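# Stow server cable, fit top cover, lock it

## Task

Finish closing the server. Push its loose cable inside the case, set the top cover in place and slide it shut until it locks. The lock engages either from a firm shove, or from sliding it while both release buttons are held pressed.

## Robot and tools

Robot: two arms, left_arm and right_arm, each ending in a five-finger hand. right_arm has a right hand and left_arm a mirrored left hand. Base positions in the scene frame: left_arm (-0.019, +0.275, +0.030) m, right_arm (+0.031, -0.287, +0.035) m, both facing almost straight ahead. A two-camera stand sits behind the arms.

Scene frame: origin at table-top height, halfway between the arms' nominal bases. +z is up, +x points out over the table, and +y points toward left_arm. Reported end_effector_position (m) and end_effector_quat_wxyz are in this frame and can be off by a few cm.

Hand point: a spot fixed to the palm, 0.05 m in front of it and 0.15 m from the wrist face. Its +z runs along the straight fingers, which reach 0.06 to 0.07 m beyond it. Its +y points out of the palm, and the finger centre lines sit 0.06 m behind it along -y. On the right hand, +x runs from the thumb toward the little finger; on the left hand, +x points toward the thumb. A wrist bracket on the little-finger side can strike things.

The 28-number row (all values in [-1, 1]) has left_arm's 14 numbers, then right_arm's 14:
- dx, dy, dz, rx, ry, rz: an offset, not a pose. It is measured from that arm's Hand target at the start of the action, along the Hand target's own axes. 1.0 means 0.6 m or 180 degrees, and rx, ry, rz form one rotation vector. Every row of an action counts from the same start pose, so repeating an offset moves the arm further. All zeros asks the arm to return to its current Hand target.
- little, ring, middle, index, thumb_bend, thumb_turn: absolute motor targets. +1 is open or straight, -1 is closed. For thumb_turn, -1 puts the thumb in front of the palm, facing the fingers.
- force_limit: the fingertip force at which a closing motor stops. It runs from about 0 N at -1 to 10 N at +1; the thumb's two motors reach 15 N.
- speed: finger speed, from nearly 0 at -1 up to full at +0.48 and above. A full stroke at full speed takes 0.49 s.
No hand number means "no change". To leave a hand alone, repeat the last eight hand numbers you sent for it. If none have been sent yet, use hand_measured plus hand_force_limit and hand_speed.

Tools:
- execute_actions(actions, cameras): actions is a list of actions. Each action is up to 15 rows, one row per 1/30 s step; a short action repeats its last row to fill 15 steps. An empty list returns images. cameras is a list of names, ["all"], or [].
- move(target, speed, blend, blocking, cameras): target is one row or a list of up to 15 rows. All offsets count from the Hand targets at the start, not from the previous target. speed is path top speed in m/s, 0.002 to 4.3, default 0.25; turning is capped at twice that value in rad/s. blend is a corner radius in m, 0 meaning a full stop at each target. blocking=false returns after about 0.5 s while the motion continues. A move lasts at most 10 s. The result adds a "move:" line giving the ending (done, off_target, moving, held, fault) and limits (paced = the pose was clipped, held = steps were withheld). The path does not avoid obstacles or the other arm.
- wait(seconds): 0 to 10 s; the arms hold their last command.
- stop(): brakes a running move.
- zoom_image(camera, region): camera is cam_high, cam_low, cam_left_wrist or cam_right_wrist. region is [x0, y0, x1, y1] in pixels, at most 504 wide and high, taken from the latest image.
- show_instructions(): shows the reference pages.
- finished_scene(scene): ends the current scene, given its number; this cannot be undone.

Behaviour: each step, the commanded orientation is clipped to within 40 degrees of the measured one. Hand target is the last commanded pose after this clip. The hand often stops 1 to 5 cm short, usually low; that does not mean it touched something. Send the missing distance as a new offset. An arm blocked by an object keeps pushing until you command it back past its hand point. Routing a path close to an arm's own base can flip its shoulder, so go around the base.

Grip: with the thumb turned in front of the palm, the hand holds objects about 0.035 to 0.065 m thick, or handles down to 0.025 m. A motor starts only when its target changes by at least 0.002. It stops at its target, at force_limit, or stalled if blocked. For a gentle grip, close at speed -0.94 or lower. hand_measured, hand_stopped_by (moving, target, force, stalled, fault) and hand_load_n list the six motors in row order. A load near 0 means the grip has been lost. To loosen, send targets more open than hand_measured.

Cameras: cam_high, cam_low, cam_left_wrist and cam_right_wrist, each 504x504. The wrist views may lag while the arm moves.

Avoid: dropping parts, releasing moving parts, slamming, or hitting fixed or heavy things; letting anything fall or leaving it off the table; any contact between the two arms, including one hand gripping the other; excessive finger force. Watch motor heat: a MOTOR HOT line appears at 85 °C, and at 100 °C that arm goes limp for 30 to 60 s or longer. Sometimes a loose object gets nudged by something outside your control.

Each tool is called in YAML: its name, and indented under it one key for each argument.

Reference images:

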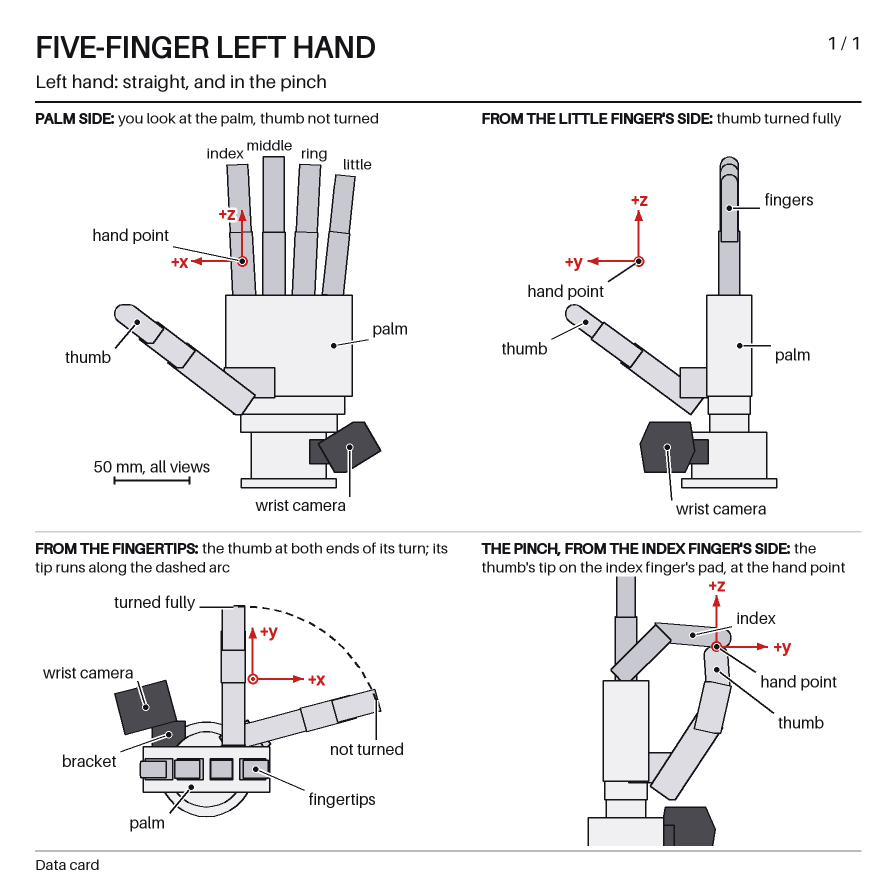

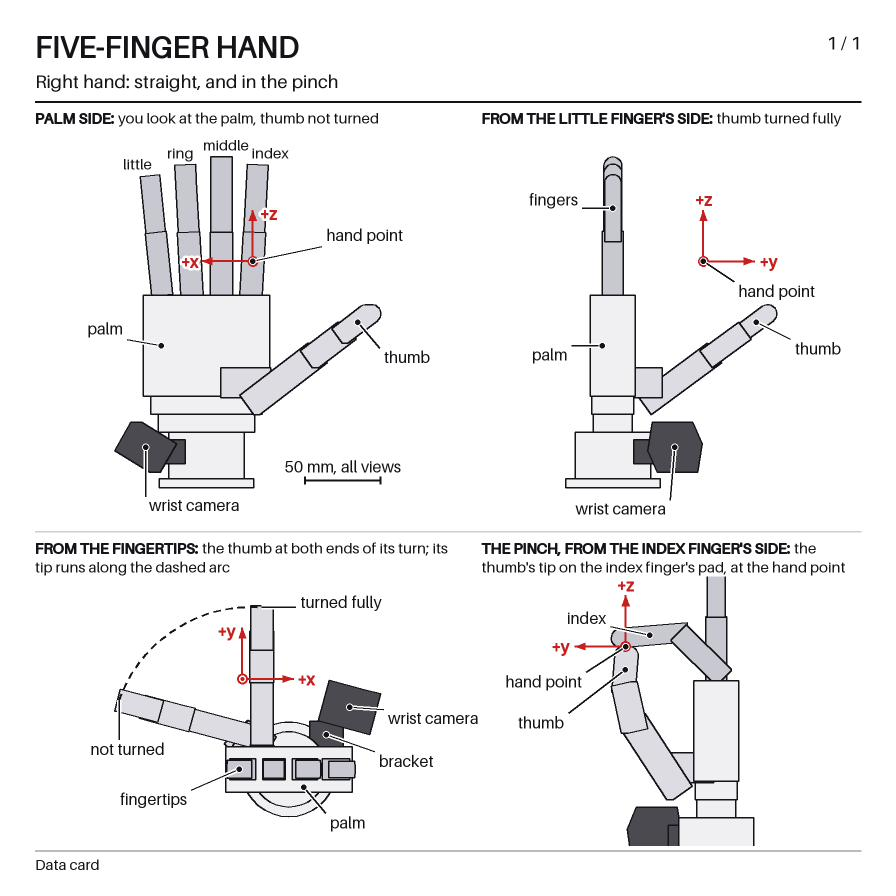

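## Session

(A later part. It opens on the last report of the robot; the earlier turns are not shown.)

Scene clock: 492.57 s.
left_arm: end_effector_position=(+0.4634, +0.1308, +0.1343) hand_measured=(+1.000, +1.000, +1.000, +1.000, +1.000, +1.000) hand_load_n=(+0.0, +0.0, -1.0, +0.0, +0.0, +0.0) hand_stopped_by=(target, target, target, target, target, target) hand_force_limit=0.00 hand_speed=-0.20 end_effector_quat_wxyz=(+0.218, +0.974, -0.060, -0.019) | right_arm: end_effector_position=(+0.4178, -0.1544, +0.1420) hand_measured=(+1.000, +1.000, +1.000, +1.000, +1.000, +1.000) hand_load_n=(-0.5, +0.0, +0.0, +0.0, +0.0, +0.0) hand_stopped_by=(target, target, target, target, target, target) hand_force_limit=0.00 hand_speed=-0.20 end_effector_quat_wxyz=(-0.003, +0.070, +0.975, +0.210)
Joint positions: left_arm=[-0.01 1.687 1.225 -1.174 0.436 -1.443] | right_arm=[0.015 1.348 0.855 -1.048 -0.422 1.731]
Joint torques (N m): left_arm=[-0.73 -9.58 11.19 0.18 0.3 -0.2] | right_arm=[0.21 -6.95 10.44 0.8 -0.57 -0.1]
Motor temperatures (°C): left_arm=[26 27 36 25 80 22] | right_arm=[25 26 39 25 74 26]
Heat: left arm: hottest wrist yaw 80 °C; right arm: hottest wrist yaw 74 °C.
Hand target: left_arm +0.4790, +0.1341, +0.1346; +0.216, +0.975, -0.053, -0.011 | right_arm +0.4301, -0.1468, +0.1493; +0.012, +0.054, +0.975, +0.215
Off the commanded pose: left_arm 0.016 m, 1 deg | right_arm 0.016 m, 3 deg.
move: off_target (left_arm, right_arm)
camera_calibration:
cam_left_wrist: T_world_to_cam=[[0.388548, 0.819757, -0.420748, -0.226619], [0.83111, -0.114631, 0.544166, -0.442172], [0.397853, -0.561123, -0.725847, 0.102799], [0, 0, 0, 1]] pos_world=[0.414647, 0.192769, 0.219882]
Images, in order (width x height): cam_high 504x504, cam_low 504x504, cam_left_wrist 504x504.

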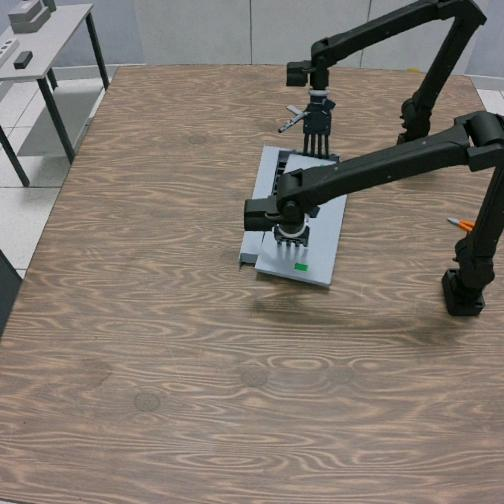

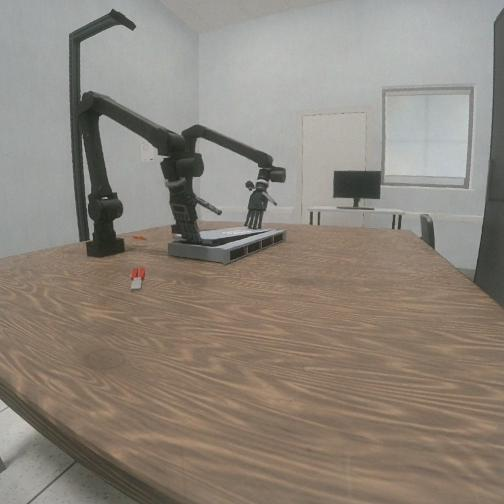

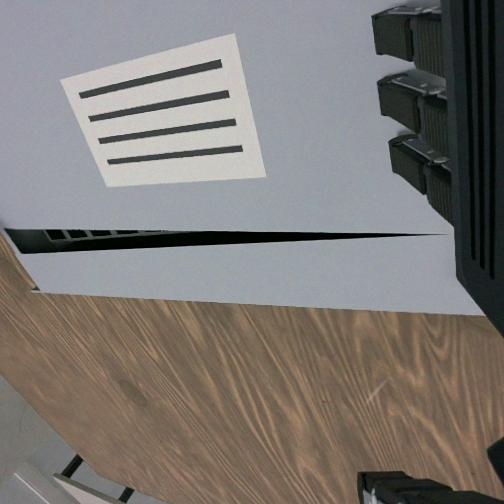

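move:
  target:
    - [0,0.0564,-0.1208,0,0,0,1,1,1,1,1,1,0,-0.2, 0,0.0564,-0.1208,0,0,0,1,1,1,1,1,1,0,-0.2]
    - [-0.05,-0.25,-0.26,0,0,0,1,1,1,1,1,1,0,-0.2, 0,-0.15,-0.21,0,0,0,1,1,1,1,1,1,0,-0.2]
  speed: 0.12
  cameras: ["cam_high","cam_low","cam_left_wrist","cam_right_wrist"]

zoom_image:
  camera: "cam_high"
  region: [220, 110, 380, 310]

zoom_image:
  camera: "cam_low"
  region: [130, 180, 310, 290]

Scene clock: 500.83 s.
left_arm: end_effector_position=(+0.4594, +0.3320, +0.2028) hand_measured=(+1.000, +1.000, +1.000, +1.000, +1.000, +1.000) hand_load_n=(+0.0, +0.0, +0.0, +0.0, +0.0, +0.0) hand_stopped_by=(target, target, target, target, target, target) hand_force_limit=0.00 hand_speed=-0.20 end_effector_quat_wxyz=(+0.221, +0.974, -0.045, -0.022) | right_arm: end_effector_position=(+0.4001, -0.2712, +0.2102) hand_measured=(+1.000, +1.000, +1.000, +1.000, +1.000, +1.000) hand_load_n=(+0.0, +0.0, +0.0, +0.0, +0.0, +0.0) hand_stopped_by=(target, target, target, target, target, target) hand_force_limit=0.00 hand_speed=-0.20 end_effector_quat_wxyz=(-0.006, +0.058, +0.974, +0.221)
Joint positions: left_arm=[0.402 1.742 1.482 -1.557 0.379 -1.029] | right_arm=[-0.339 1.325 1.017 -1.408 -0.422 1.314]
Joint torques (N m): left_arm=[-1.03 -11.05 13.03 -1.03 0.3 0.09] | right_arm=[-1.96 -7.12 13.16 -0.73 -0.18 -0.07]
Motor temperatures (°C): left_arm=[26 28 36 25 69 22] | right_arm=[25 26 39 25 66 26]
Heat: left arm: hottest wrist yaw 69 °C; right arm: hottest wrist yaw 66 °C.
Hand target: left_arm +0.4709, +0.3381, +0.2127; +0.216, +0.975, -0.053, -0.011 | right_arm +0.4154, -0.2808, +0.2255; +0.011, +0.054, +0.975, +0.215
Off the commanded pose: left_arm 0.016 m, 2 deg | right_arm 0.024 m, 2 deg.
move: off_target (left_arm, right_arm)
camera_calibration:
cam_left_wrist: T_world_to_cam=[[0.360667, 0.827707, -0.429908, -0.349186], [0.840689, -0.0888749, 0.534176, -0.463965], [0.403933, -0.554078, -0.727898, 0.26235], [0, 0, 0, 1]] pos_world=[0.410018, 0.393151, 0.288685]
cam_right_wrist: T_world_to_cam=[[-0.0621282, 0.901102, 0.429133, 0.186162], [0.856312, -0.172747, 0.486712, -0.492095], [0.512709, 0.39771, -0.760892, 0.177321], [0, 0, 0, 1]] pos_world=[0.342038, -0.323282, 0.294543]

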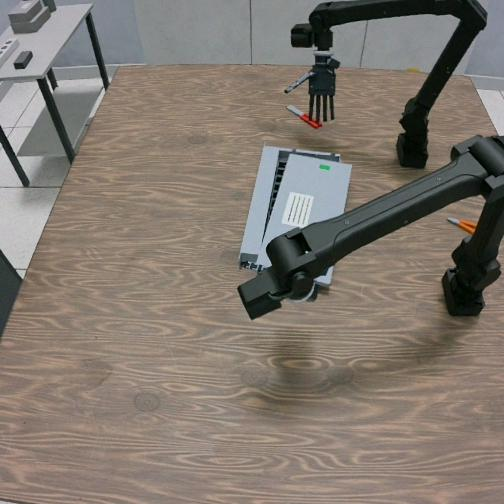

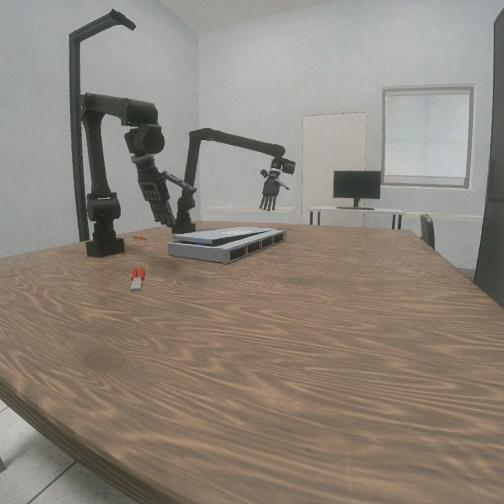

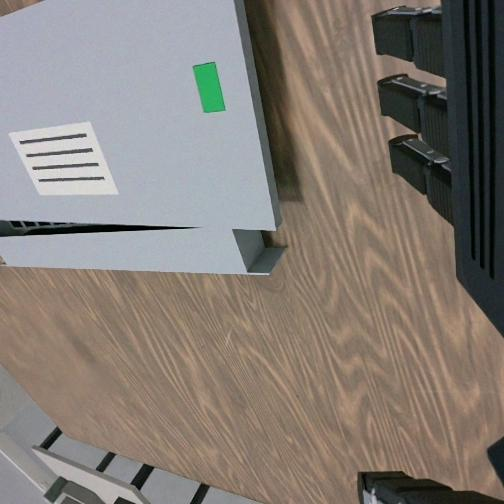

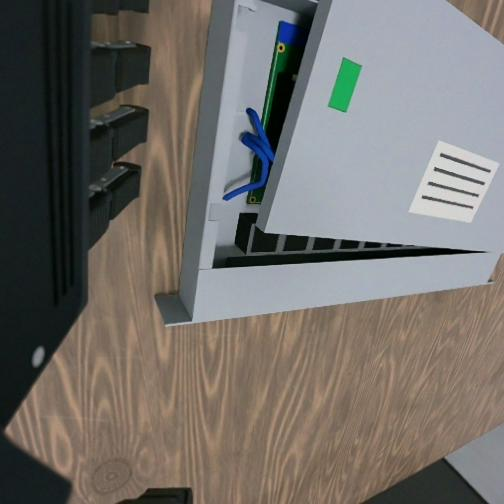

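Scaled by 2.520 from the camera's 504x504 image, which has a finer 720x720 frame.

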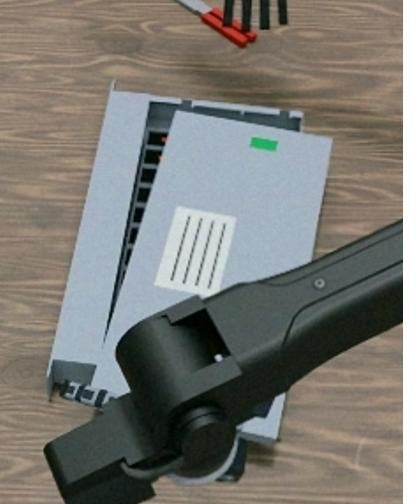

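Scaled by 2.800 from the camera's 504x504 image, which has a finer 720x720 frame.

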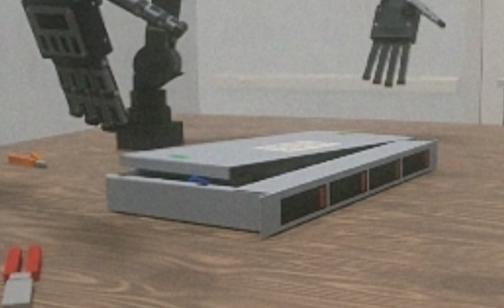

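move:
  target:
    - [-0.0353,-0.0887,0.1517,0,0,0,1,1,1,1,1,1,0,-0.2, 0,0,0,0,0,0,1,1,1,1,1,1,0,-0.2]
  speed: 0.12
  cameras: ["cam_left_wrist"]

Scene clock: 523.17 s.
left_arm: end_effector_position=(+0.4514, +0.3461, +0.1127) hand_measured=(+1.000, +1.000, +1.000, +1.000, +1.000, +1.000) hand_load_n=(+0.0, +0.0, +0.0, +0.0, +0.0, +0.0) hand_stopped_by=(target, target, target, target, target, target) hand_force_limit=0.00 hand_speed=-0.20 end_effector_quat_wxyz=(+0.216, +0.975, -0.050, -0.013) | right_arm: end_effector_position=(+0.4001, -0.2712, +0.2102) hand_measured=(+1.000, +1.000, +1.000, +1.000, +1.000, +1.000) hand_load_n=(+0.0, +0.0, +0.0, +0.0, -0.5, +0.0) hand_stopped_by=(target, target, target, target, target, target) hand_force_limit=0.00 hand_speed=-0.20 end_effector_quat_wxyz=(-0.006, +0.057, +0.974, +0.221)
Joint positions: left_arm=[0.433 1.814 1.333 -1.328 0.37 -0.989] | right_arm=[-0.339 1.325 1.017 -1.408 -0.422 1.314]
Joint torques (N m): left_arm=[-0.56 -11.63 7.86 -0.03 0.28 0.11] | right_arm=[-1.96 -7 13.16 -0.73 -0.19 -0.08]
Motor temperatures (°C): left_arm=[26 28 39 25 57 22] | right_arm=[25 26 40 25 56 26]
Heat: left arm: hottest wrist yaw 57 °C; right arm: hottest wrist yaw 56 °C.
Hand target: left_arm +0.4510, +0.3502, +0.1077; +0.216, +0.975, -0.053, -0.011 | right_arm +0.4154, -0.2808, +0.2255; +0.011, +0.054, +0.975, +0.215
Off the commanded pose: left_arm 0.006 m, 0 deg | right_arm 0.024 m, 2 deg.
move: off_target (right_arm)
camera_calibration:
cam_left_wrist: T_world_to_cam=[[0.374814, 0.828847, -0.415363, -0.405042], [0.828834, -0.098836, 0.550696, -0.400953], [0.41539, -0.550676, -0.724022, 0.200984], [0, 0, 0, 1]] pos_world=[0.400652, 0.406766, 0.19808]
Images, in order (width x height): cam_left_wrist 504x504.

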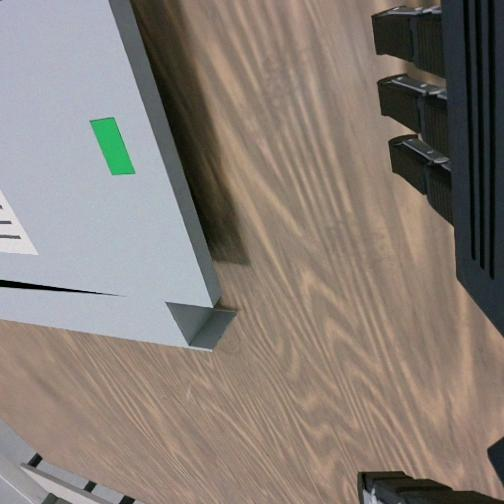

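move:
  target:
    - [-0.0497,0.0049,0.0023,0,0,0,1,1,1,1,1,1,0,-0.2, 0,0,0,0,0,0,1,1,1,1,1,1,0,-0.2]
    - [-0.0299,0.17,0.0793,0,0,0,1,1,1,1,1,1,0,-0.2, 0,0,0,0,0,0,1,1,1,1,1,1,0,-0.2]
  speed: 0.08
  blend: [0.01,0]
  cameras: ["cam_left_wrist","cam_right_wrist","cam_high"]

zoom_image:
  camera: "cam_high"
  region: [220, 110, 380, 310]

Scene clock: 532.07 s.
left_arm: end_effector_position=(+0.4190, +0.2421, +0.1039) hand_measured=(+1.000, +1.000, +1.000, +1.000, +1.000, +1.000) hand_load_n=(+0.0, +0.0, +0.0, +0.0, -0.5, +0.0) hand_stopped_by=(target, target, target, target, target, target) hand_force_limit=0.00 hand_speed=-0.20 end_effector_quat_wxyz=(+0.218, +0.974, -0.055, -0.019) | right_arm: end_effector_position=(+0.4001, -0.2712, +0.2102) hand_measured=(+1.000, +1.000, +1.000, +1.000, +1.000, +1.000) hand_load_n=(+0.0, +0.0, +0.0, +0.0, +0.0, +0.0) hand_stopped_by=(target, target, target, target, target, target) hand_force_limit=0.00 hand_speed=-0.20 end_effector_quat_wxyz=(-0.006, +0.057, +0.974, +0.221)
Joint positions: left_arm=[0.246 1.672 1.11 -1.186 0.407 -1.175] | right_arm=[-0.339 1.325 1.017 -1.408 -0.422 1.314]
Joint torques (N m): left_arm=[-1.44 -11.22 7.41 0.09 0.45 -0.22] | right_arm=[-1.96 -7.06 13.16 -0.73 -0.19 -0.08]
Motor temperatures (°C): left_arm=[26 28 37 25 55 22] | right_arm=[25 26 40 25 55 26]
Heat: left arm: hottest wrist yaw 55 °C; right arm: hottest wrist yaw 55 °C.
Hand target: left_arm +0.4210, +0.2402, +0.1075; +0.216, +0.975, -0.053, -0.011 | right_arm +0.4154, -0.2808, +0.2255; +0.011, +0.054, +0.975, +0.215
Off the commanded pose: left_arm 0.005 m, 1 deg | right_arm 0.024 m, 2 deg.
move: off_target (right_arm)
camera_calibration:
cam_left_wrist: T_world_to_cam=[[0.379835, 0.823242, -0.421898, -0.310446], [0.832883, -0.105889, 0.543225, -0.378782], [0.402531, -0.557727, -0.725885, 0.158144], [0, 0, 0, 1]] pos_world=[0.369742, 0.303665, 0.189582]
cam_right_wrist: T_world_to_cam=[[-0.0625168, 0.901063, 0.429159, 0.186275], [0.856282, -0.172473, 0.486862, -0.492041], [0.512712, 0.397918, -0.760781, 0.177355], [0, 0, 0, 1]] pos_world=[0.342039, -0.323282, 0.294542]
Images, in order (width x height): cam_high 504x504, cam_left_wrist 504x504, cam_right_wrist 504x504.

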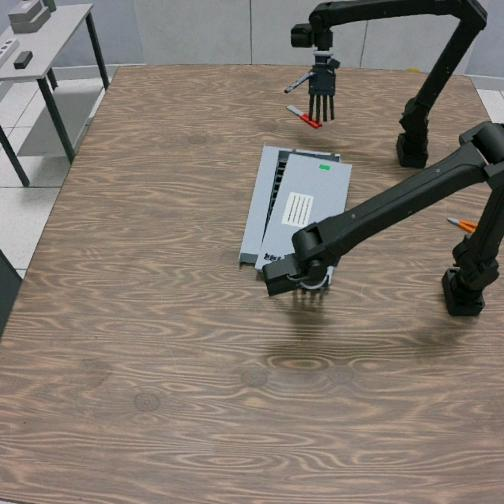

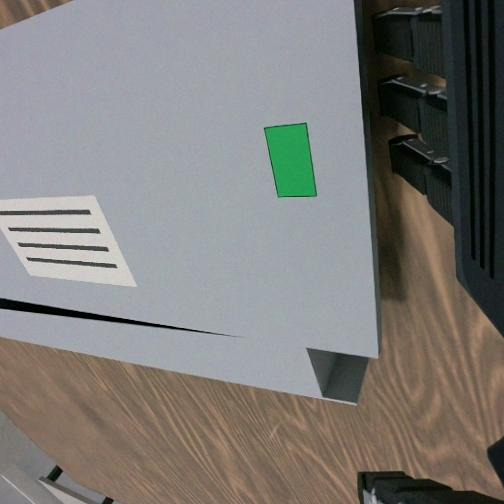

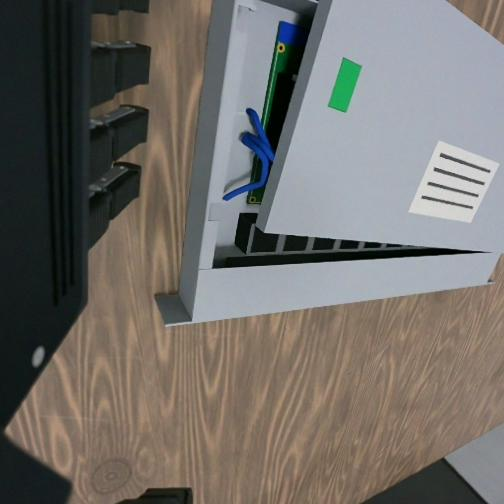

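Scaled by 2.520 from the camera's 504x504 image, which has a finer 720x720 frame.

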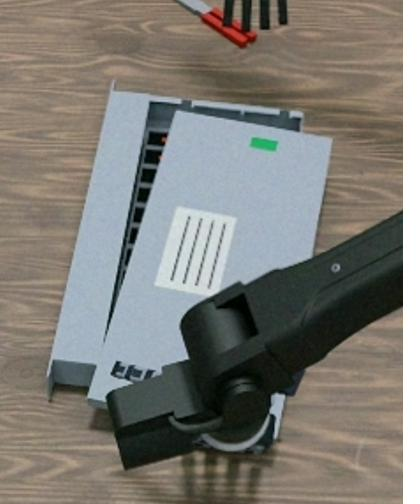

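move:
  target: [0.0054,0.045,0.021,0,0,0,1,1,1,1,1,1,0,-0.2, 0,0,0,0,0,0,1,1,1,1,1,1,0,-0.2]
  speed: 0.05
  cameras: ["cam_left_wrist","cam_right_wrist","cam_high"]

zoom_image:
  camera: "cam_high"
  region: [220, 110, 380, 310]

Scene clock: 536.70 s.
left_arm: end_effector_position=(+0.4203, +0.2255, +0.1027) hand_measured=(+1.000, +1.000, +1.000, +1.000, +1.000, +1.000) hand_load_n=(+0.0, +0.5, +0.0, +0.0, +0.0, +0.0) hand_stopped_by=(target, target, target, target, target, target) hand_force_limit=0.00 hand_speed=-0.20 end_effector_quat_wxyz=(+0.208, +0.977, -0.049, -0.016) | right_arm: end_effector_position=(+0.4001, -0.2712, +0.2102) hand_measured=(+1.000, +1.000, +1.000, +1.000, +1.000, +1.000) hand_load_n=(+0.0, +0.0, +0.0, +0.0, +0.0, +0.0) hand_stopped_by=(target, target, target, target, target, target) hand_force_limit=0.00 hand_speed=-0.20 end_effector_quat_wxyz=(-0.006, +0.057, +0.974, +0.221)
Joint positions: left_arm=[0.202 1.651 1.088 -1.151 0.397 -1.239] | right_arm=[-0.339 1.325 1.017 -1.408 -0.422 1.314]
Joint torques (N m): left_arm=[-2.9 -10.58 7.28 0.02 1.22 -0.29] | right_arm=[-1.96 -7.06 13.16 -0.75 -0.19 -0.08]
Motor temperatures (°C): left_arm=[26 28 37 25 55 22] | right_arm=[25 26 40 25 54 26]
Heat: left arm: hottest wrist yaw 55 °C; right arm: hottest wrist yaw 54 °C.
Hand target: left_arm +0.4211, +0.2101, +0.1075; +0.216, +0.975, -0.053, -0.011 | right_arm +0.4154, -0.2808, +0.2255; +0.011, +0.054, +0.975, +0.215
Off the commanded pose: left_arm 0.016 m, 1 deg | right_arm 0.024 m, 2 deg.
move: off_target (left_arm, right_arm)
camera_calibration:
cam_left_wrist: T_world_to_cam=[[0.37121, 0.836588, -0.402895, -0.299196], [0.831648, -0.106558, 0.544983, -0.380403], [0.412994, -0.53737, -0.735302, 0.139425], [0, 0, 0, 1]] pos_world=[0.369844, 0.284691, 0.189288]
cam_right_wrist: T_world_to_cam=[[-0.0625168, 0.901063, 0.429159, 0.186275], [0.856282, -0.172473, 0.486862, -0.492041], [0.512712, 0.397918, -0.760781, 0.177355], [0, 0, 0, 1]] pos_world=[0.342039, -0.323282, 0.294542]
Images, in order (width x height): cam_high 504x504, cam_left_wrist 504x504, cam_right_wrist 504x504.

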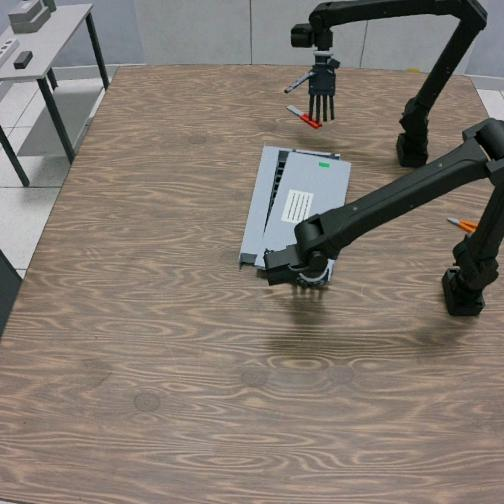

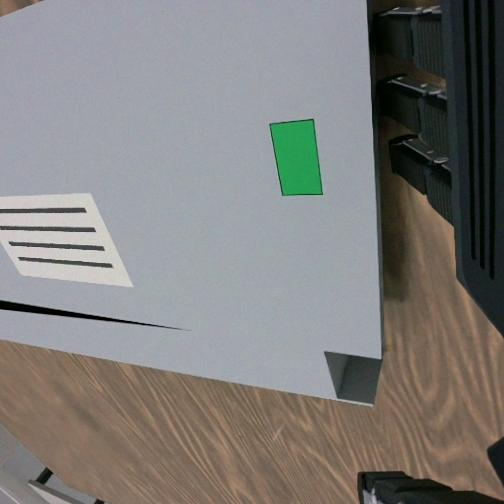

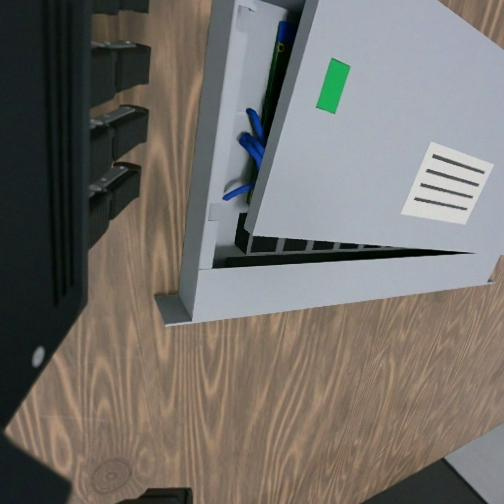

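Scaled by 2.520 from the camera's 504x504 image, which has a finer 720x720 frame.

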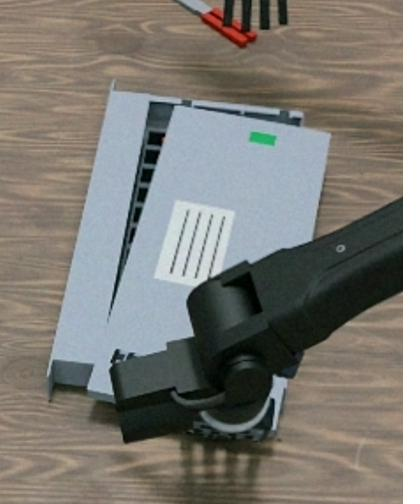

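move:
  target: [0.0063,0.0525,0.0245,0,0,0,1,1,1,1,1,1,0,-0.2, 0,0,0,0,0,0,1,1,1,1,1,1,0,-0.2]
  speed: 0.05
  cameras: ["cam_left_wrist","cam_right_wrist","cam_high"]

zoom_image:
  camera: "cam_high"
  region: [220, 110, 380, 310]

Scene clock: 545.07 s.
left_arm: end_effector_position=(+0.4202, +0.2152, +0.0970) hand_measured=(+1.000, +1.000, +1.000, +1.000, +1.000, +1.000) hand_load_n=(+0.5, +1.0, +0.0, +0.0, -0.5, +0.0) hand_stopped_by=(target, target, target, target, target, target) hand_force_limit=0.00 hand_speed=-0.20 end_effector_quat_wxyz=(+0.189, +0.981, -0.041, -0.015) | right_arm: end_effector_position=(+0.4001, -0.2712, +0.2102) hand_measured=(+1.000, +1.000, +1.000, +1.000, +1.000, +1.000) hand_load_n=(-0.5, +0.0, +0.0, +0.0, +0.0, +0.0) hand_stopped_by=(target, target, target, target, target, target) hand_force_limit=0.00 hand_speed=-0.20 end_effector_quat_wxyz=(-0.006, +0.057, +0.974, +0.221)
Joint positions: left_arm=[0.165 1.633 1.065 -1.115 0.365 -1.3] | right_arm=[-0.339 1.325 1.017 -1.408 -0.422 1.314]
Joint torques (N m): left_arm=[-5.89 -10.64 7.34 -0.02 2.83 -0.48] | right_arm=[-1.96 -7.12 13.16 -0.75 -0.18 -0.08]
Motor temperatures (°C): left_arm=[26 28 36 25 55 22] | right_arm=[25 26 41 25 53 26]
Heat: left arm: hottest wrist yaw 55 °C; right arm: hottest wrist yaw 53 °C.
Hand target: left_arm +0.4211, +0.1752, +0.1075; +0.216, +0.975, -0.053, -0.011 | right_arm +0.4154, -0.2808, +0.2255; +0.011, +0.054, +0.975, +0.215
Off the commanded pose: left_arm 0.041 m, 3 deg | right_arm 0.024 m, 2 deg.
move: off_target (left_arm, right_arm)
camera_calibration:
cam_left_wrist: T_world_to_cam=[[0.359065, 0.857368, -0.368772, -0.295532], [0.832795, -0.115948, 0.541303, -0.376421], [0.421337, -0.501475, -0.755644, 0.120468], [0, 0, 0, 1]] pos_world=[0.368839, 0.270146, 0.185804]
cam_right_wrist: T_world_to_cam=[[-0.0625168, 0.901063, 0.429159, 0.186275], [0.856282, -0.172473, 0.486862, -0.492041], [0.512712, 0.397918, -0.760781, 0.177355], [0, 0, 0, 1]] pos_world=[0.342039, -0.323282, 0.294542]
Images, in order (width x height): cam_high 504x504, cam_left_wrist 504x504, cam_right_wrist 504x504.

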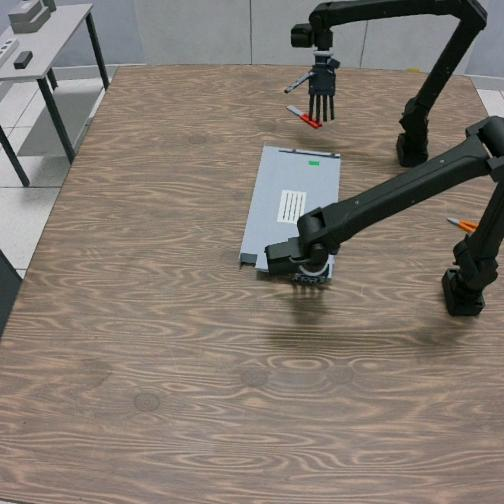

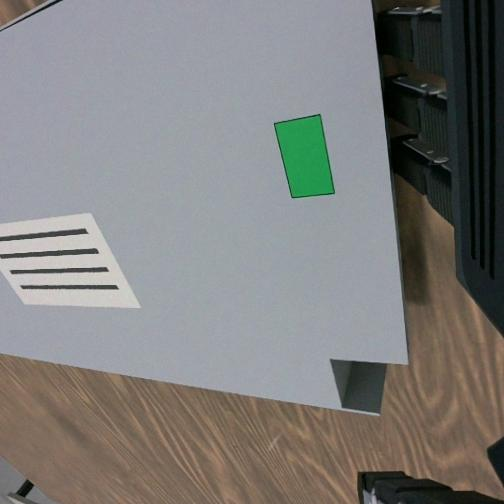

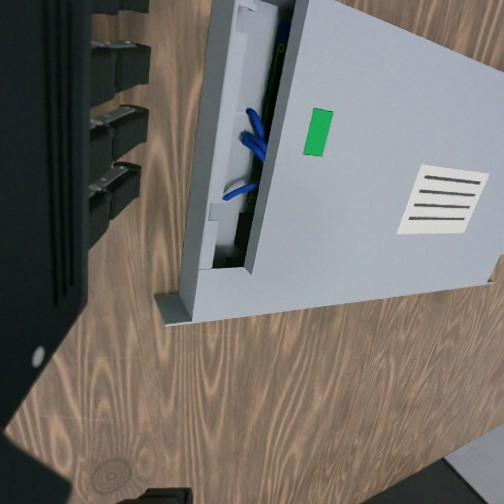

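Scaled by 2.520 from the camera's 504x504 image, which has a finer 720x720 frame.

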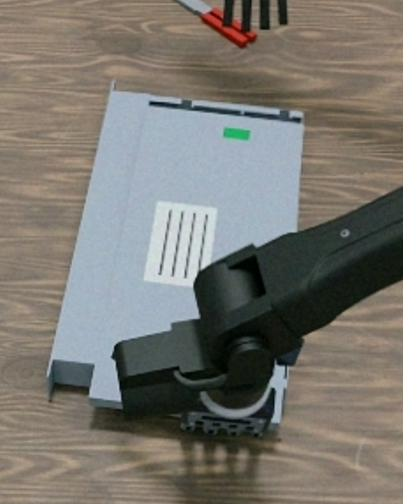

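execute_actions:
  actions: []
  cameras: ["cam_low","cam_right_wrist"]

zoom_image:
  camera: "cam_low"
  region: [150, 210, 300, 280]

zoom_image:
  camera: "cam_right_wrist"
  region: [150, 160, 330, 340]

Scene clock: 548.80 s.
left_arm: end_effector_position=(+0.4202, +0.2153, +0.0970) hand_measured=(+1.000, +1.000, +1.000, +1.000, +1.000, +1.000) hand_load_n=(+0.5, +1.0, +0.0, +0.0, +0.0, +0.0) hand_stopped_by=(target, target, target, target, target, target) hand_force_limit=0.00 hand_speed=-0.20 end_effector_quat_wxyz=(+0.189, +0.981, -0.041, -0.015) | right_arm: end_effector_position=(+0.4001, -0.2712, +0.2102) hand_measured=(+1.000, +1.000, +1.000, +1.000, +1.000, +1.000) hand_load_n=(+0.0, -0.5, +0.0, +0.0, +0.0, +0.0) hand_stopped_by=(target, target, target, target, target, target) hand_force_limit=0.00 hand_speed=-0.20 end_effector_quat_wxyz=(-0.006, +0.057, +0.974, +0.221)
Joint positions: left_arm=[0.165 1.633 1.065 -1.115 0.365 -1.301] | right_arm=[-0.339 1.325 1.017 -1.408 -0.422 1.314]
Joint velocities: within noise
Joint torques (N m): left_arm=[-5.71 -10.46 7.25 0.03 2.82 -0.5] | right_arm=[-1.96 -7.06 13.15 -0.75 -0.19 -0.08]
Motor temperatures (°C): left_arm=[26 28 36 25 57 22] | right_arm=[25 26 41 25 53 26]
Heat: left arm: hottest wrist yaw 57 °C; right arm: hottest wrist yaw 53 °C.
Hand target: left_arm +0.4211, +0.1752, +0.1075; +0.216, +0.975, -0.053, -0.011 | right_arm +0.4154, -0.2808, +0.2255; +0.011, +0.054, +0.975, +0.215
Off the commanded pose: left_arm 0.041 m, 3 deg | right_arm 0.024 m, 2 deg.
camera_calibration:
cam_right_wrist: T_world_to_cam=[[-0.0625168, 0.901063, 0.429159, 0.186275], [0.856282, -0.172473, 0.486862, -0.492041], [0.512712, 0.397918, -0.760781, 0.177355], [0, 0, 0, 1]] pos_world=[0.342039, -0.323282, 0.294542]
Images, in order (width x height): cam_low 504x504, cam_right_wrist 504x504.

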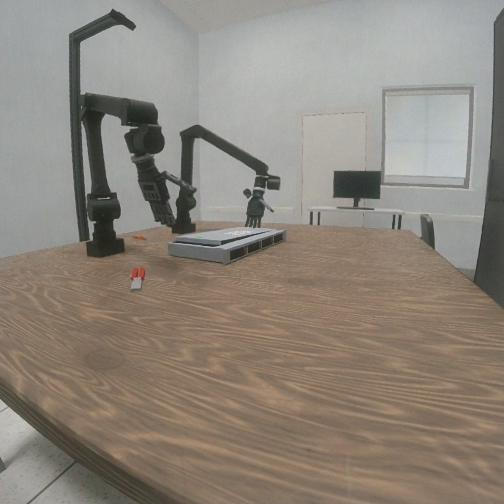

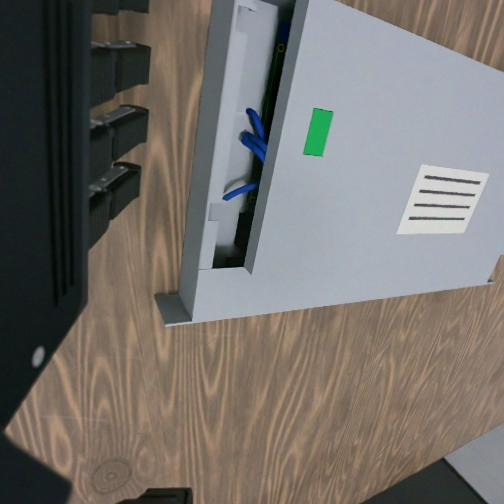

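Scaled by 3.360 from the camera's 504x504 image, which has a finer 720x720 frame.

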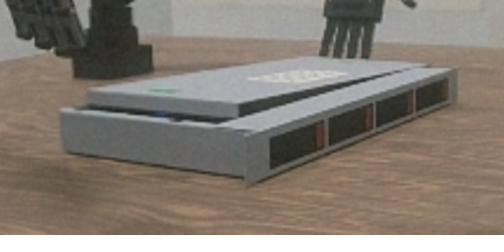

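Scaled by 2.800 from the camera's 504x504 image, which has a finer 720x720 frame.

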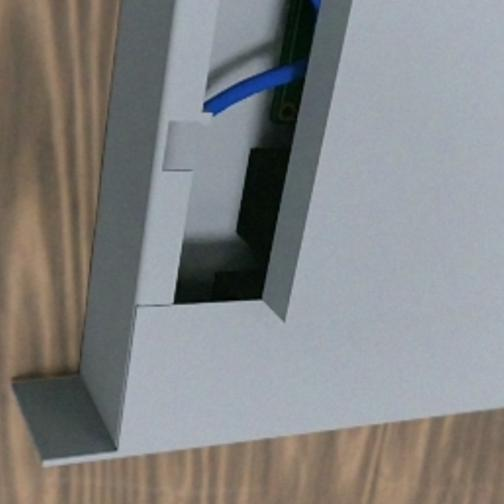

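move:
  target: [0,0,0,0,0,0,1,1,1,1,1,1,0,-0.2, -0.018,0.0562,0.1457,0,0,0,1,1,1,1,1,1,0,-0.2]
  speed: 0.12
  cameras: ["cam_right_wrist","cam_low"]

zoom_image:
  camera: "cam_low"
  region: [150, 190, 300, 280]

Scene clock: 565.33 s.
left_arm: end_effector_position=(+0.4202, +0.2153, +0.0970) hand_measured=(+1.000, +1.000, +1.000, +1.000, +1.000, +1.000) hand_load_n=(+0.5, +1.0, +0.0, +0.0, +0.0, +0.0) hand_stopped_by=(target, target, target, target, target, target) hand_force_limit=0.00 hand_speed=-0.20 end_effector_quat_wxyz=(+0.189, +0.981, -0.041, -0.015) | right_arm: end_effector_position=(+0.4348, -0.2194, +0.1671) hand_measured=(+1.000, +1.000, +1.000, +1.000, +1.000, +1.000) hand_load_n=(+0.0, +0.0, +0.0, +0.0, +0.0, +0.0) hand_stopped_by=(target, target, target, target, target, target) hand_force_limit=0.00 hand_speed=-0.20 end_effector_quat_wxyz=(+0.018, +0.052, +0.975, +0.214)
Joint positions: left_arm=[0.165 1.633 1.065 -1.115 0.365 -1.301] | right_arm=[-0.171 1.377 0.949 -1.16 -0.432 1.499]
Joint torques (N m): left_arm=[-5.71 -10.58 7.28 0.01 2.82 -0.51] | right_arm=[-0.15 -7.77 7.56 0.35 -0.36 0.11]
Motor temperatures (°C): left_arm=[26 28 35 25 62 22] | right_arm=[25 26 41 25 51 26]
Heat: left arm: hottest wrist yaw 62 °C; right arm: hottest wrist yaw 51 °C.
Hand target: left_arm +0.4211, +0.1752, +0.1075; +0.216, +0.975, -0.053, -0.011 | right_arm +0.4334, -0.2149, +0.1605; +0.011, +0.054, +0.975, +0.215
Off the commanded pose: left_arm 0.041 m, 3 deg | right_arm 0.008 m, 1 deg.
move: off_target (left_arm)
camera_calibration:
cam_right_wrist: T_world_to_cam=[[-0.0821791, 0.908267, 0.410242, 0.173477], [0.832398, -0.163809, 0.529414, -0.486645], [0.548051, 0.384991, -0.742578, 0.0849095], [0, 0, 0, 1]] pos_world=[0.372804, -0.269969, 0.249521]
Images, in order (width x height): cam_low 504x504, cam_right_wrist 504x504.

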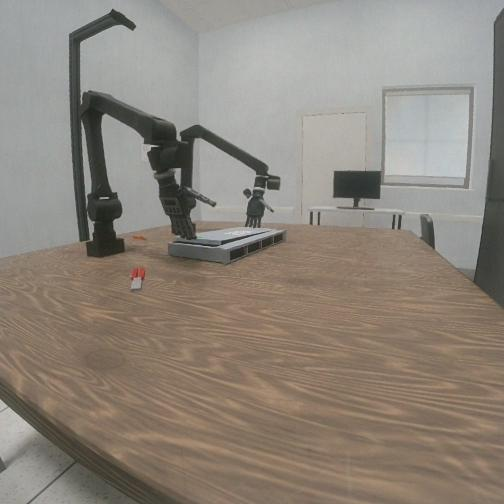

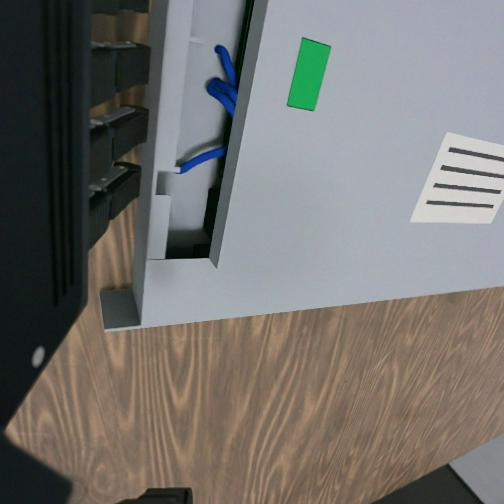

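Scaled by 3.360 from the camera's 504x504 image, which has a finer 720x720 frame.

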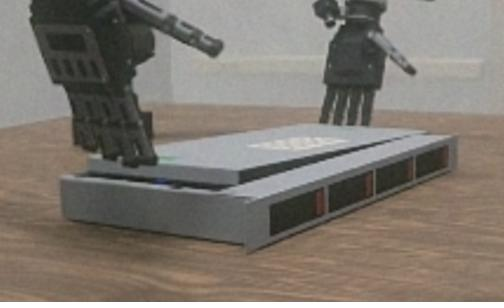

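execute_actions:
  actions: []
  cameras: ["cam_high","cam_low","cam_right_wrist"]

zoom_image:
  camera: "cam_high"
  region: [200, 100, 380, 280]

Scene clock: 579.47 s.
left_arm: end_effector_position=(+0.4202, +0.2153, +0.0970) hand_measured=(+1.000, +1.000, +1.000, +1.000, +1.000, +1.000) hand_load_n=(+0.5, +1.5, +0.0, +0.0, -0.5, +0.0) hand_stopped_by=(target, target, target, target, target, target) hand_force_limit=0.00 hand_speed=-0.20 end_effector_quat_wxyz=(+0.189, +0.981, -0.041, -0.015) | right_arm: end_effector_position=(+0.4348, -0.2194, +0.1671) hand_measured=(+1.000, +1.000, +1.000, +1.000, +1.000, +1.000) hand_load_n=(+0.0, +0.0, +0.0, +0.0, +0.0, +0.0) hand_stopped_by=(target, target, target, target, target, target) hand_force_limit=0.00 hand_speed=-0.20 end_effector_quat_wxyz=(+0.018, +0.053, +0.975, +0.214)
Joint positions: left_arm=[0.165 1.633 1.065 -1.115 0.365 -1.301] | right_arm=[-0.171 1.377 0.949 -1.16 -0.432 1.499]
Joint velocities: within noise
Joint torques (N m): left_arm=[-5.66 -10.64 7.24 -0.01 2.82 -0.49] | right_arm=[-0.09 -7.71 7.56 0.35 -0.36 0.11]
Motor temperatures (°C): left_arm=[26 28 35 25 63 22] | right_arm=[25 26 40 25 50 26]
Heat: left arm: hottest wrist yaw 63 °C; right arm: hottest wrist yaw 50 °C.
Hand target: left_arm +0.4211, +0.1752, +0.1075; +0.216, +0.975, -0.053, -0.011 | right_arm +0.4334, -0.2149, +0.1605; +0.011, +0.054, +0.975, +0.215
Off the commanded pose: left_arm 0.041 m, 3 deg | right_arm 0.008 m, 1 deg.
camera_calibration:
cam_right_wrist: T_world_to_cam=[[-0.0814293, 0.908306, 0.410304, 0.1732], [0.832489, -0.164373, 0.529096, -0.486835], [0.548024, 0.384657, -0.742771, 0.0848226], [0, 0, 0, 1]] pos_world=[0.372904, -0.269969, 0.249522]
Images, in order (width x height): cam_high 504x504, cam_low 504x504, cam_right_wrist 504x504.

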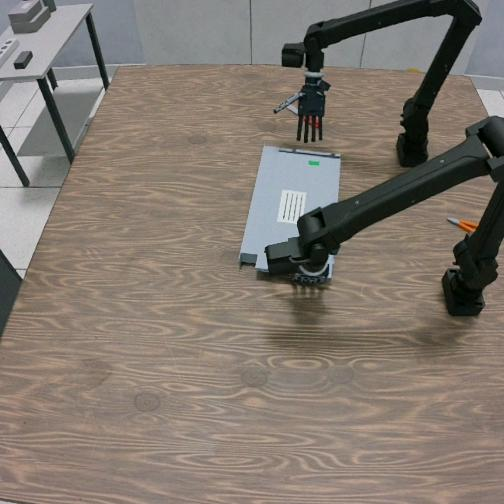

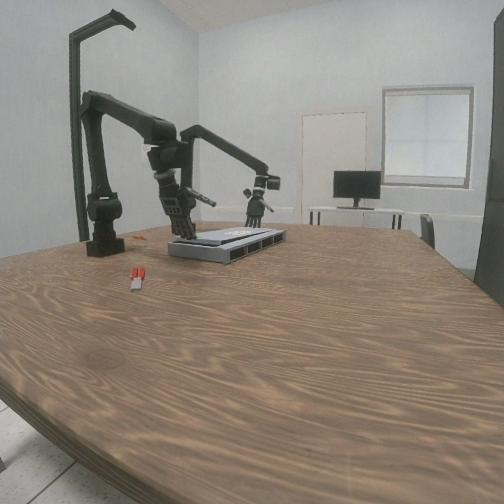

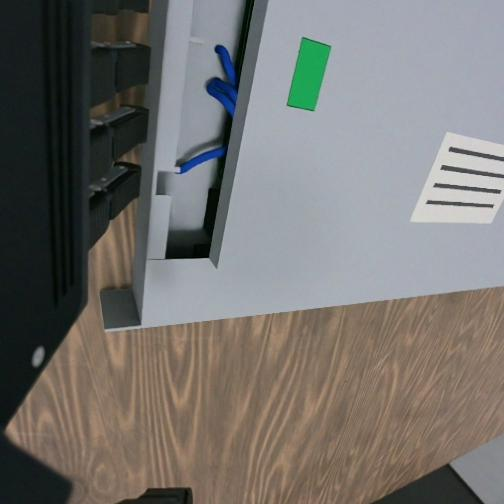

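Scaled by 2.800 from the camera's 504x504 image, which has a finer 720x720 frame.

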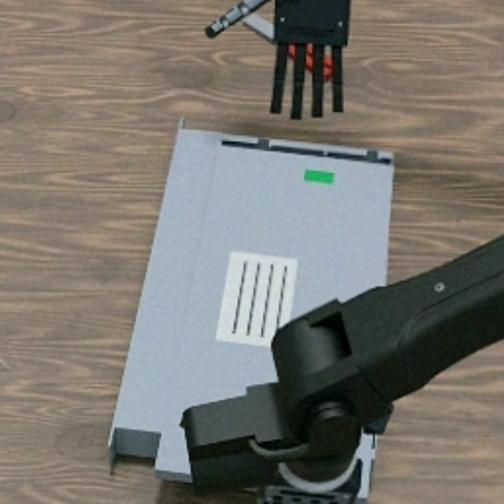

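zoom_image:
  camera: "cam_right_wrist"
  region: [100, 130, 400, 350]

zoom_image:
  camera: "cam_low"
  region: [150, 170, 300, 280]

Scaled by 1.680 from the camera's 504x504 image, which has a finer 720x720 frame.

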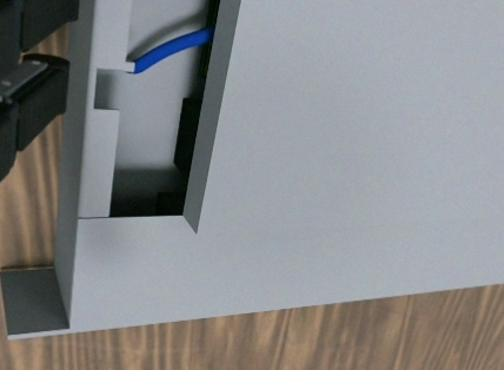

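Scaled by 3.360 from the camera's 504x504 image, which has a finer 720x720 frame.

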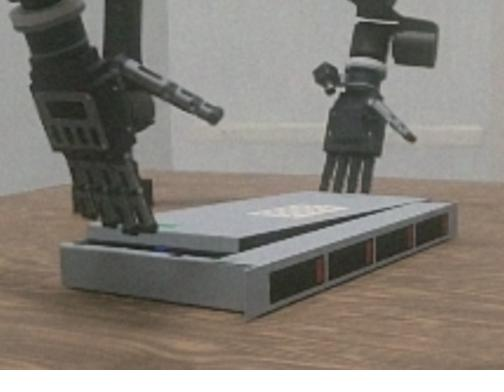

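move:
  target:
    - [0,0,0,0,0,0,1,1,1,1,1,1,0,-0.2,0,-0.0141,0.0302,0,0,0,1,1,1,1,1,1,0,-0.2]
    - [0,0,0,0,0,0,1,1,1,1,1,1,0,-0.2,0.0081,0.0535,0.0617,0,0,0,1,1,1,1,1,1,0,-0.2]
  speed: [0.1,0.06]
  cameras: ["cam_low","cam_right_wrist"]

zoom_image:
  camera: "cam_low"
  region: [150, 170, 300, 280]

Scene clock: 596.77 s.
left_arm: end_effector_position=(+0.4202, +0.2153, +0.0970) hand_measured=(+1.000, +1.000, +1.000, +1.000, +1.000, +1.000) hand_load_n=(+0.5, +1.0, +0.0, -0.5, +0.0, +0.0) hand_stopped_by=(target, target, target, target, target, target) hand_force_limit=0.00 hand_speed=-0.20 end_effector_quat_wxyz=(+0.189, +0.981, -0.041, -0.015) | right_arm: end_effector_position=(+0.4350, -0.1724, +0.1460) hand_measured=(+1.000, +1.000, +1.000, +1.000, +1.000, +1.000) hand_load_n=(+0.0, +0.0, +0.0, +0.0, +0.0, +0.0) hand_stopped_by=(target, target, target, target, target, target) hand_force_limit=0.00 hand_speed=-0.20 end_effector_quat_wxyz=(+0.016, +0.051, +0.975, +0.215)
Joint positions: left_arm=[0.165 1.633 1.065 -1.115 0.365 -1.301] | right_arm=[-0.042 1.384 0.893 -1.044 -0.433 1.636]
Joint torques (N m): left_arm=[-5.71 -10.81 7.36 0.03 2.82 -0.49] | right_arm=[-0.5 -7.82 7.45 0.49 -0.3 0.11]
Motor temperatures (°C): left_arm=[26 28 34 25 64 22] | right_arm=[25 26 39 25 48 26]
Heat: left arm: hottest wrist yaw 64 °C; right arm: hottest wrist yaw 48 °C.
Hand target: left_arm +0.4211, +0.1752, +0.1075; +0.216, +0.975, -0.053, -0.011 | right_arm +0.4335, -0.1699, +0.1404; +0.011, +0.054, +0.975, +0.215
Off the commanded pose: left_arm 0.041 m, 3 deg | right_arm 0.006 m, 1 deg.
move: off_target (left_arm)
camera_calibration:
cam_right_wrist: T_world_to_cam=[[-0.083961, 0.906689, 0.41336, 0.139563], [0.834898, -0.16244, 0.525888, -0.468269], [0.543963, 0.389267, -0.743354, 0.053613], [0, 0, 0, 1]] pos_world=[0.373511, -0.223475, 0.228421]
Images, in order (width x height): cam_low 504x504, cam_right_wrist 504x504.

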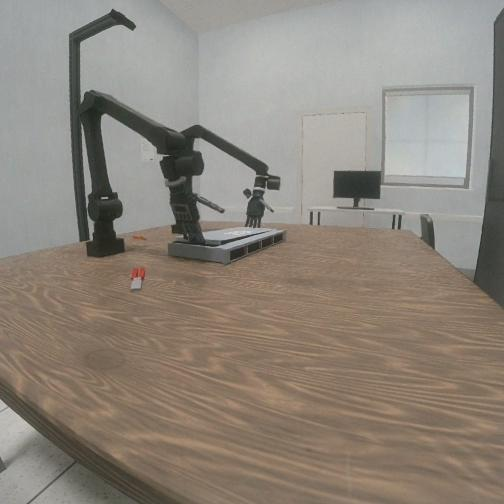

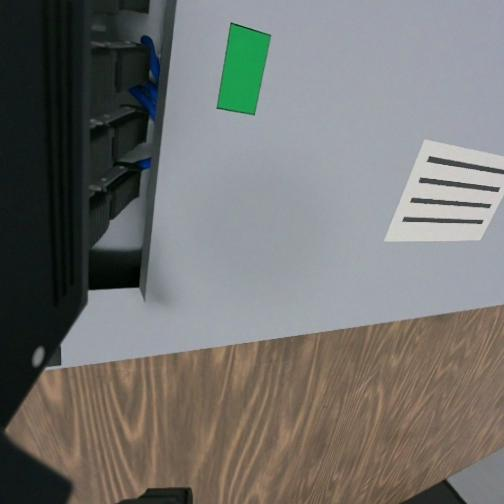

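Scaled by 3.360 from the camera's 504x504 image, which has a finer 720x720 frame.

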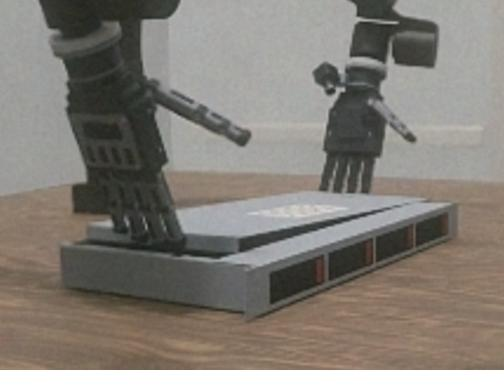

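move:
  target: [0,0,0,0,0,0,1,1,1,1,1,1,0,-0.2,0.0054,0.045,0.021,0,0,0,1,1,1,1,1,1,0,-0.2]
  speed: 0.06
  cameras: ["cam_right_wrist"]

zoom_image:
  camera: "cam_right_wrist"
  region: [60, 100, 300, 360]

Scene clock: 600.10 s.
left_arm: end_effector_position=(+0.4202, +0.2153, +0.0970) hand_measured=(+1.000, +1.000, +1.000, +1.000, +1.000, +1.000) hand_load_n=(+0.5, +1.0, +0.0, +0.0, +0.0, +0.0) hand_stopped_by=(target, target, target, target, target, target) hand_force_limit=0.00 hand_speed=-0.20 end_effector_quat_wxyz=(+0.189, +0.981, -0.041, -0.015) | right_arm: end_effector_position=(+0.4387, -0.1634, +0.1449) hand_measured=(+1.000, +1.000, +1.000, +1.000, +1.000, +1.000) hand_load_n=(+0.0, +0.0, +1.0, +0.0, +0.0, +0.0) hand_stopped_by=(target, target, target, target, target, target) hand_force_limit=0.00 hand_speed=-0.20 end_effector_quat_wxyz=(+0.014, +0.073, +0.977, +0.201)
Joint positions: left_arm=[0.165 1.633 1.065 -1.115 0.365 -1.301] | right_arm=[0 1.375 0.893 -1.029 -0.401 1.728]
Joint torques (N m): left_arm=[-5.77 -10.52 7.23 0.02 2.8 -0.49] | right_arm=[2.96 -7.82 6.84 1.39 -1.33 0.11]
Motor temperatures (°C): left_arm=[26 28 34 25 64 22] | right_arm=[25 26 38 25 48 26]
Heat: left arm: hottest wrist yaw 64 °C; right arm: hottest wrist yaw 48 °C.
Hand target: left_arm +0.4211, +0.1752, +0.1075; +0.216, +0.975, -0.053, -0.011 | right_arm +0.4335, -0.1399, +0.1404; +0.011, +0.054, +0.975, +0.216
Off the commanded pose: left_arm 0.041 m, 3 deg | right_arm 0.024 m, 3 deg.
move: off_target (left_arm, right_arm)
camera_calibration:
cam_right_wrist: T_world_to_cam=[[-0.0401842, 0.920399, 0.38891, 0.118679], [0.834567, -0.183111, 0.519584, -0.471668], [0.549439, 0.345451, -0.760776, 0.0402862], [0, 0, 0, 1]] pos_world=[0.376273, -0.209516, 0.229565]
Images, in order (width x height): cam_right_wrist 504x504.

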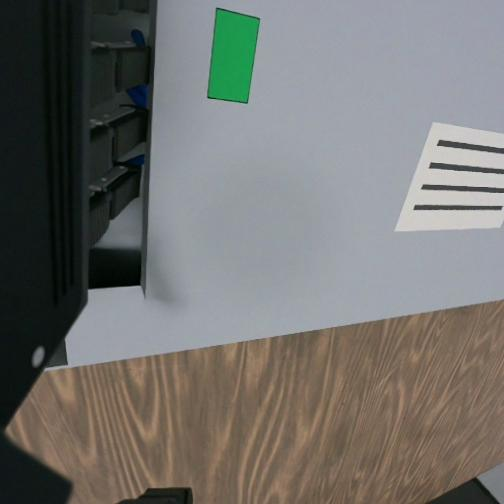

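Scaled by 1.938 from the camera's 504x504 image, which has a finer 720x720 frame.

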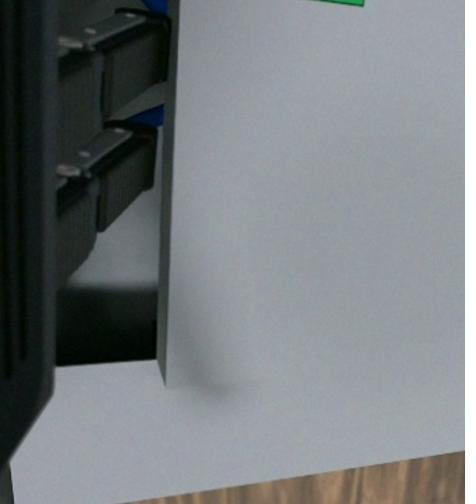

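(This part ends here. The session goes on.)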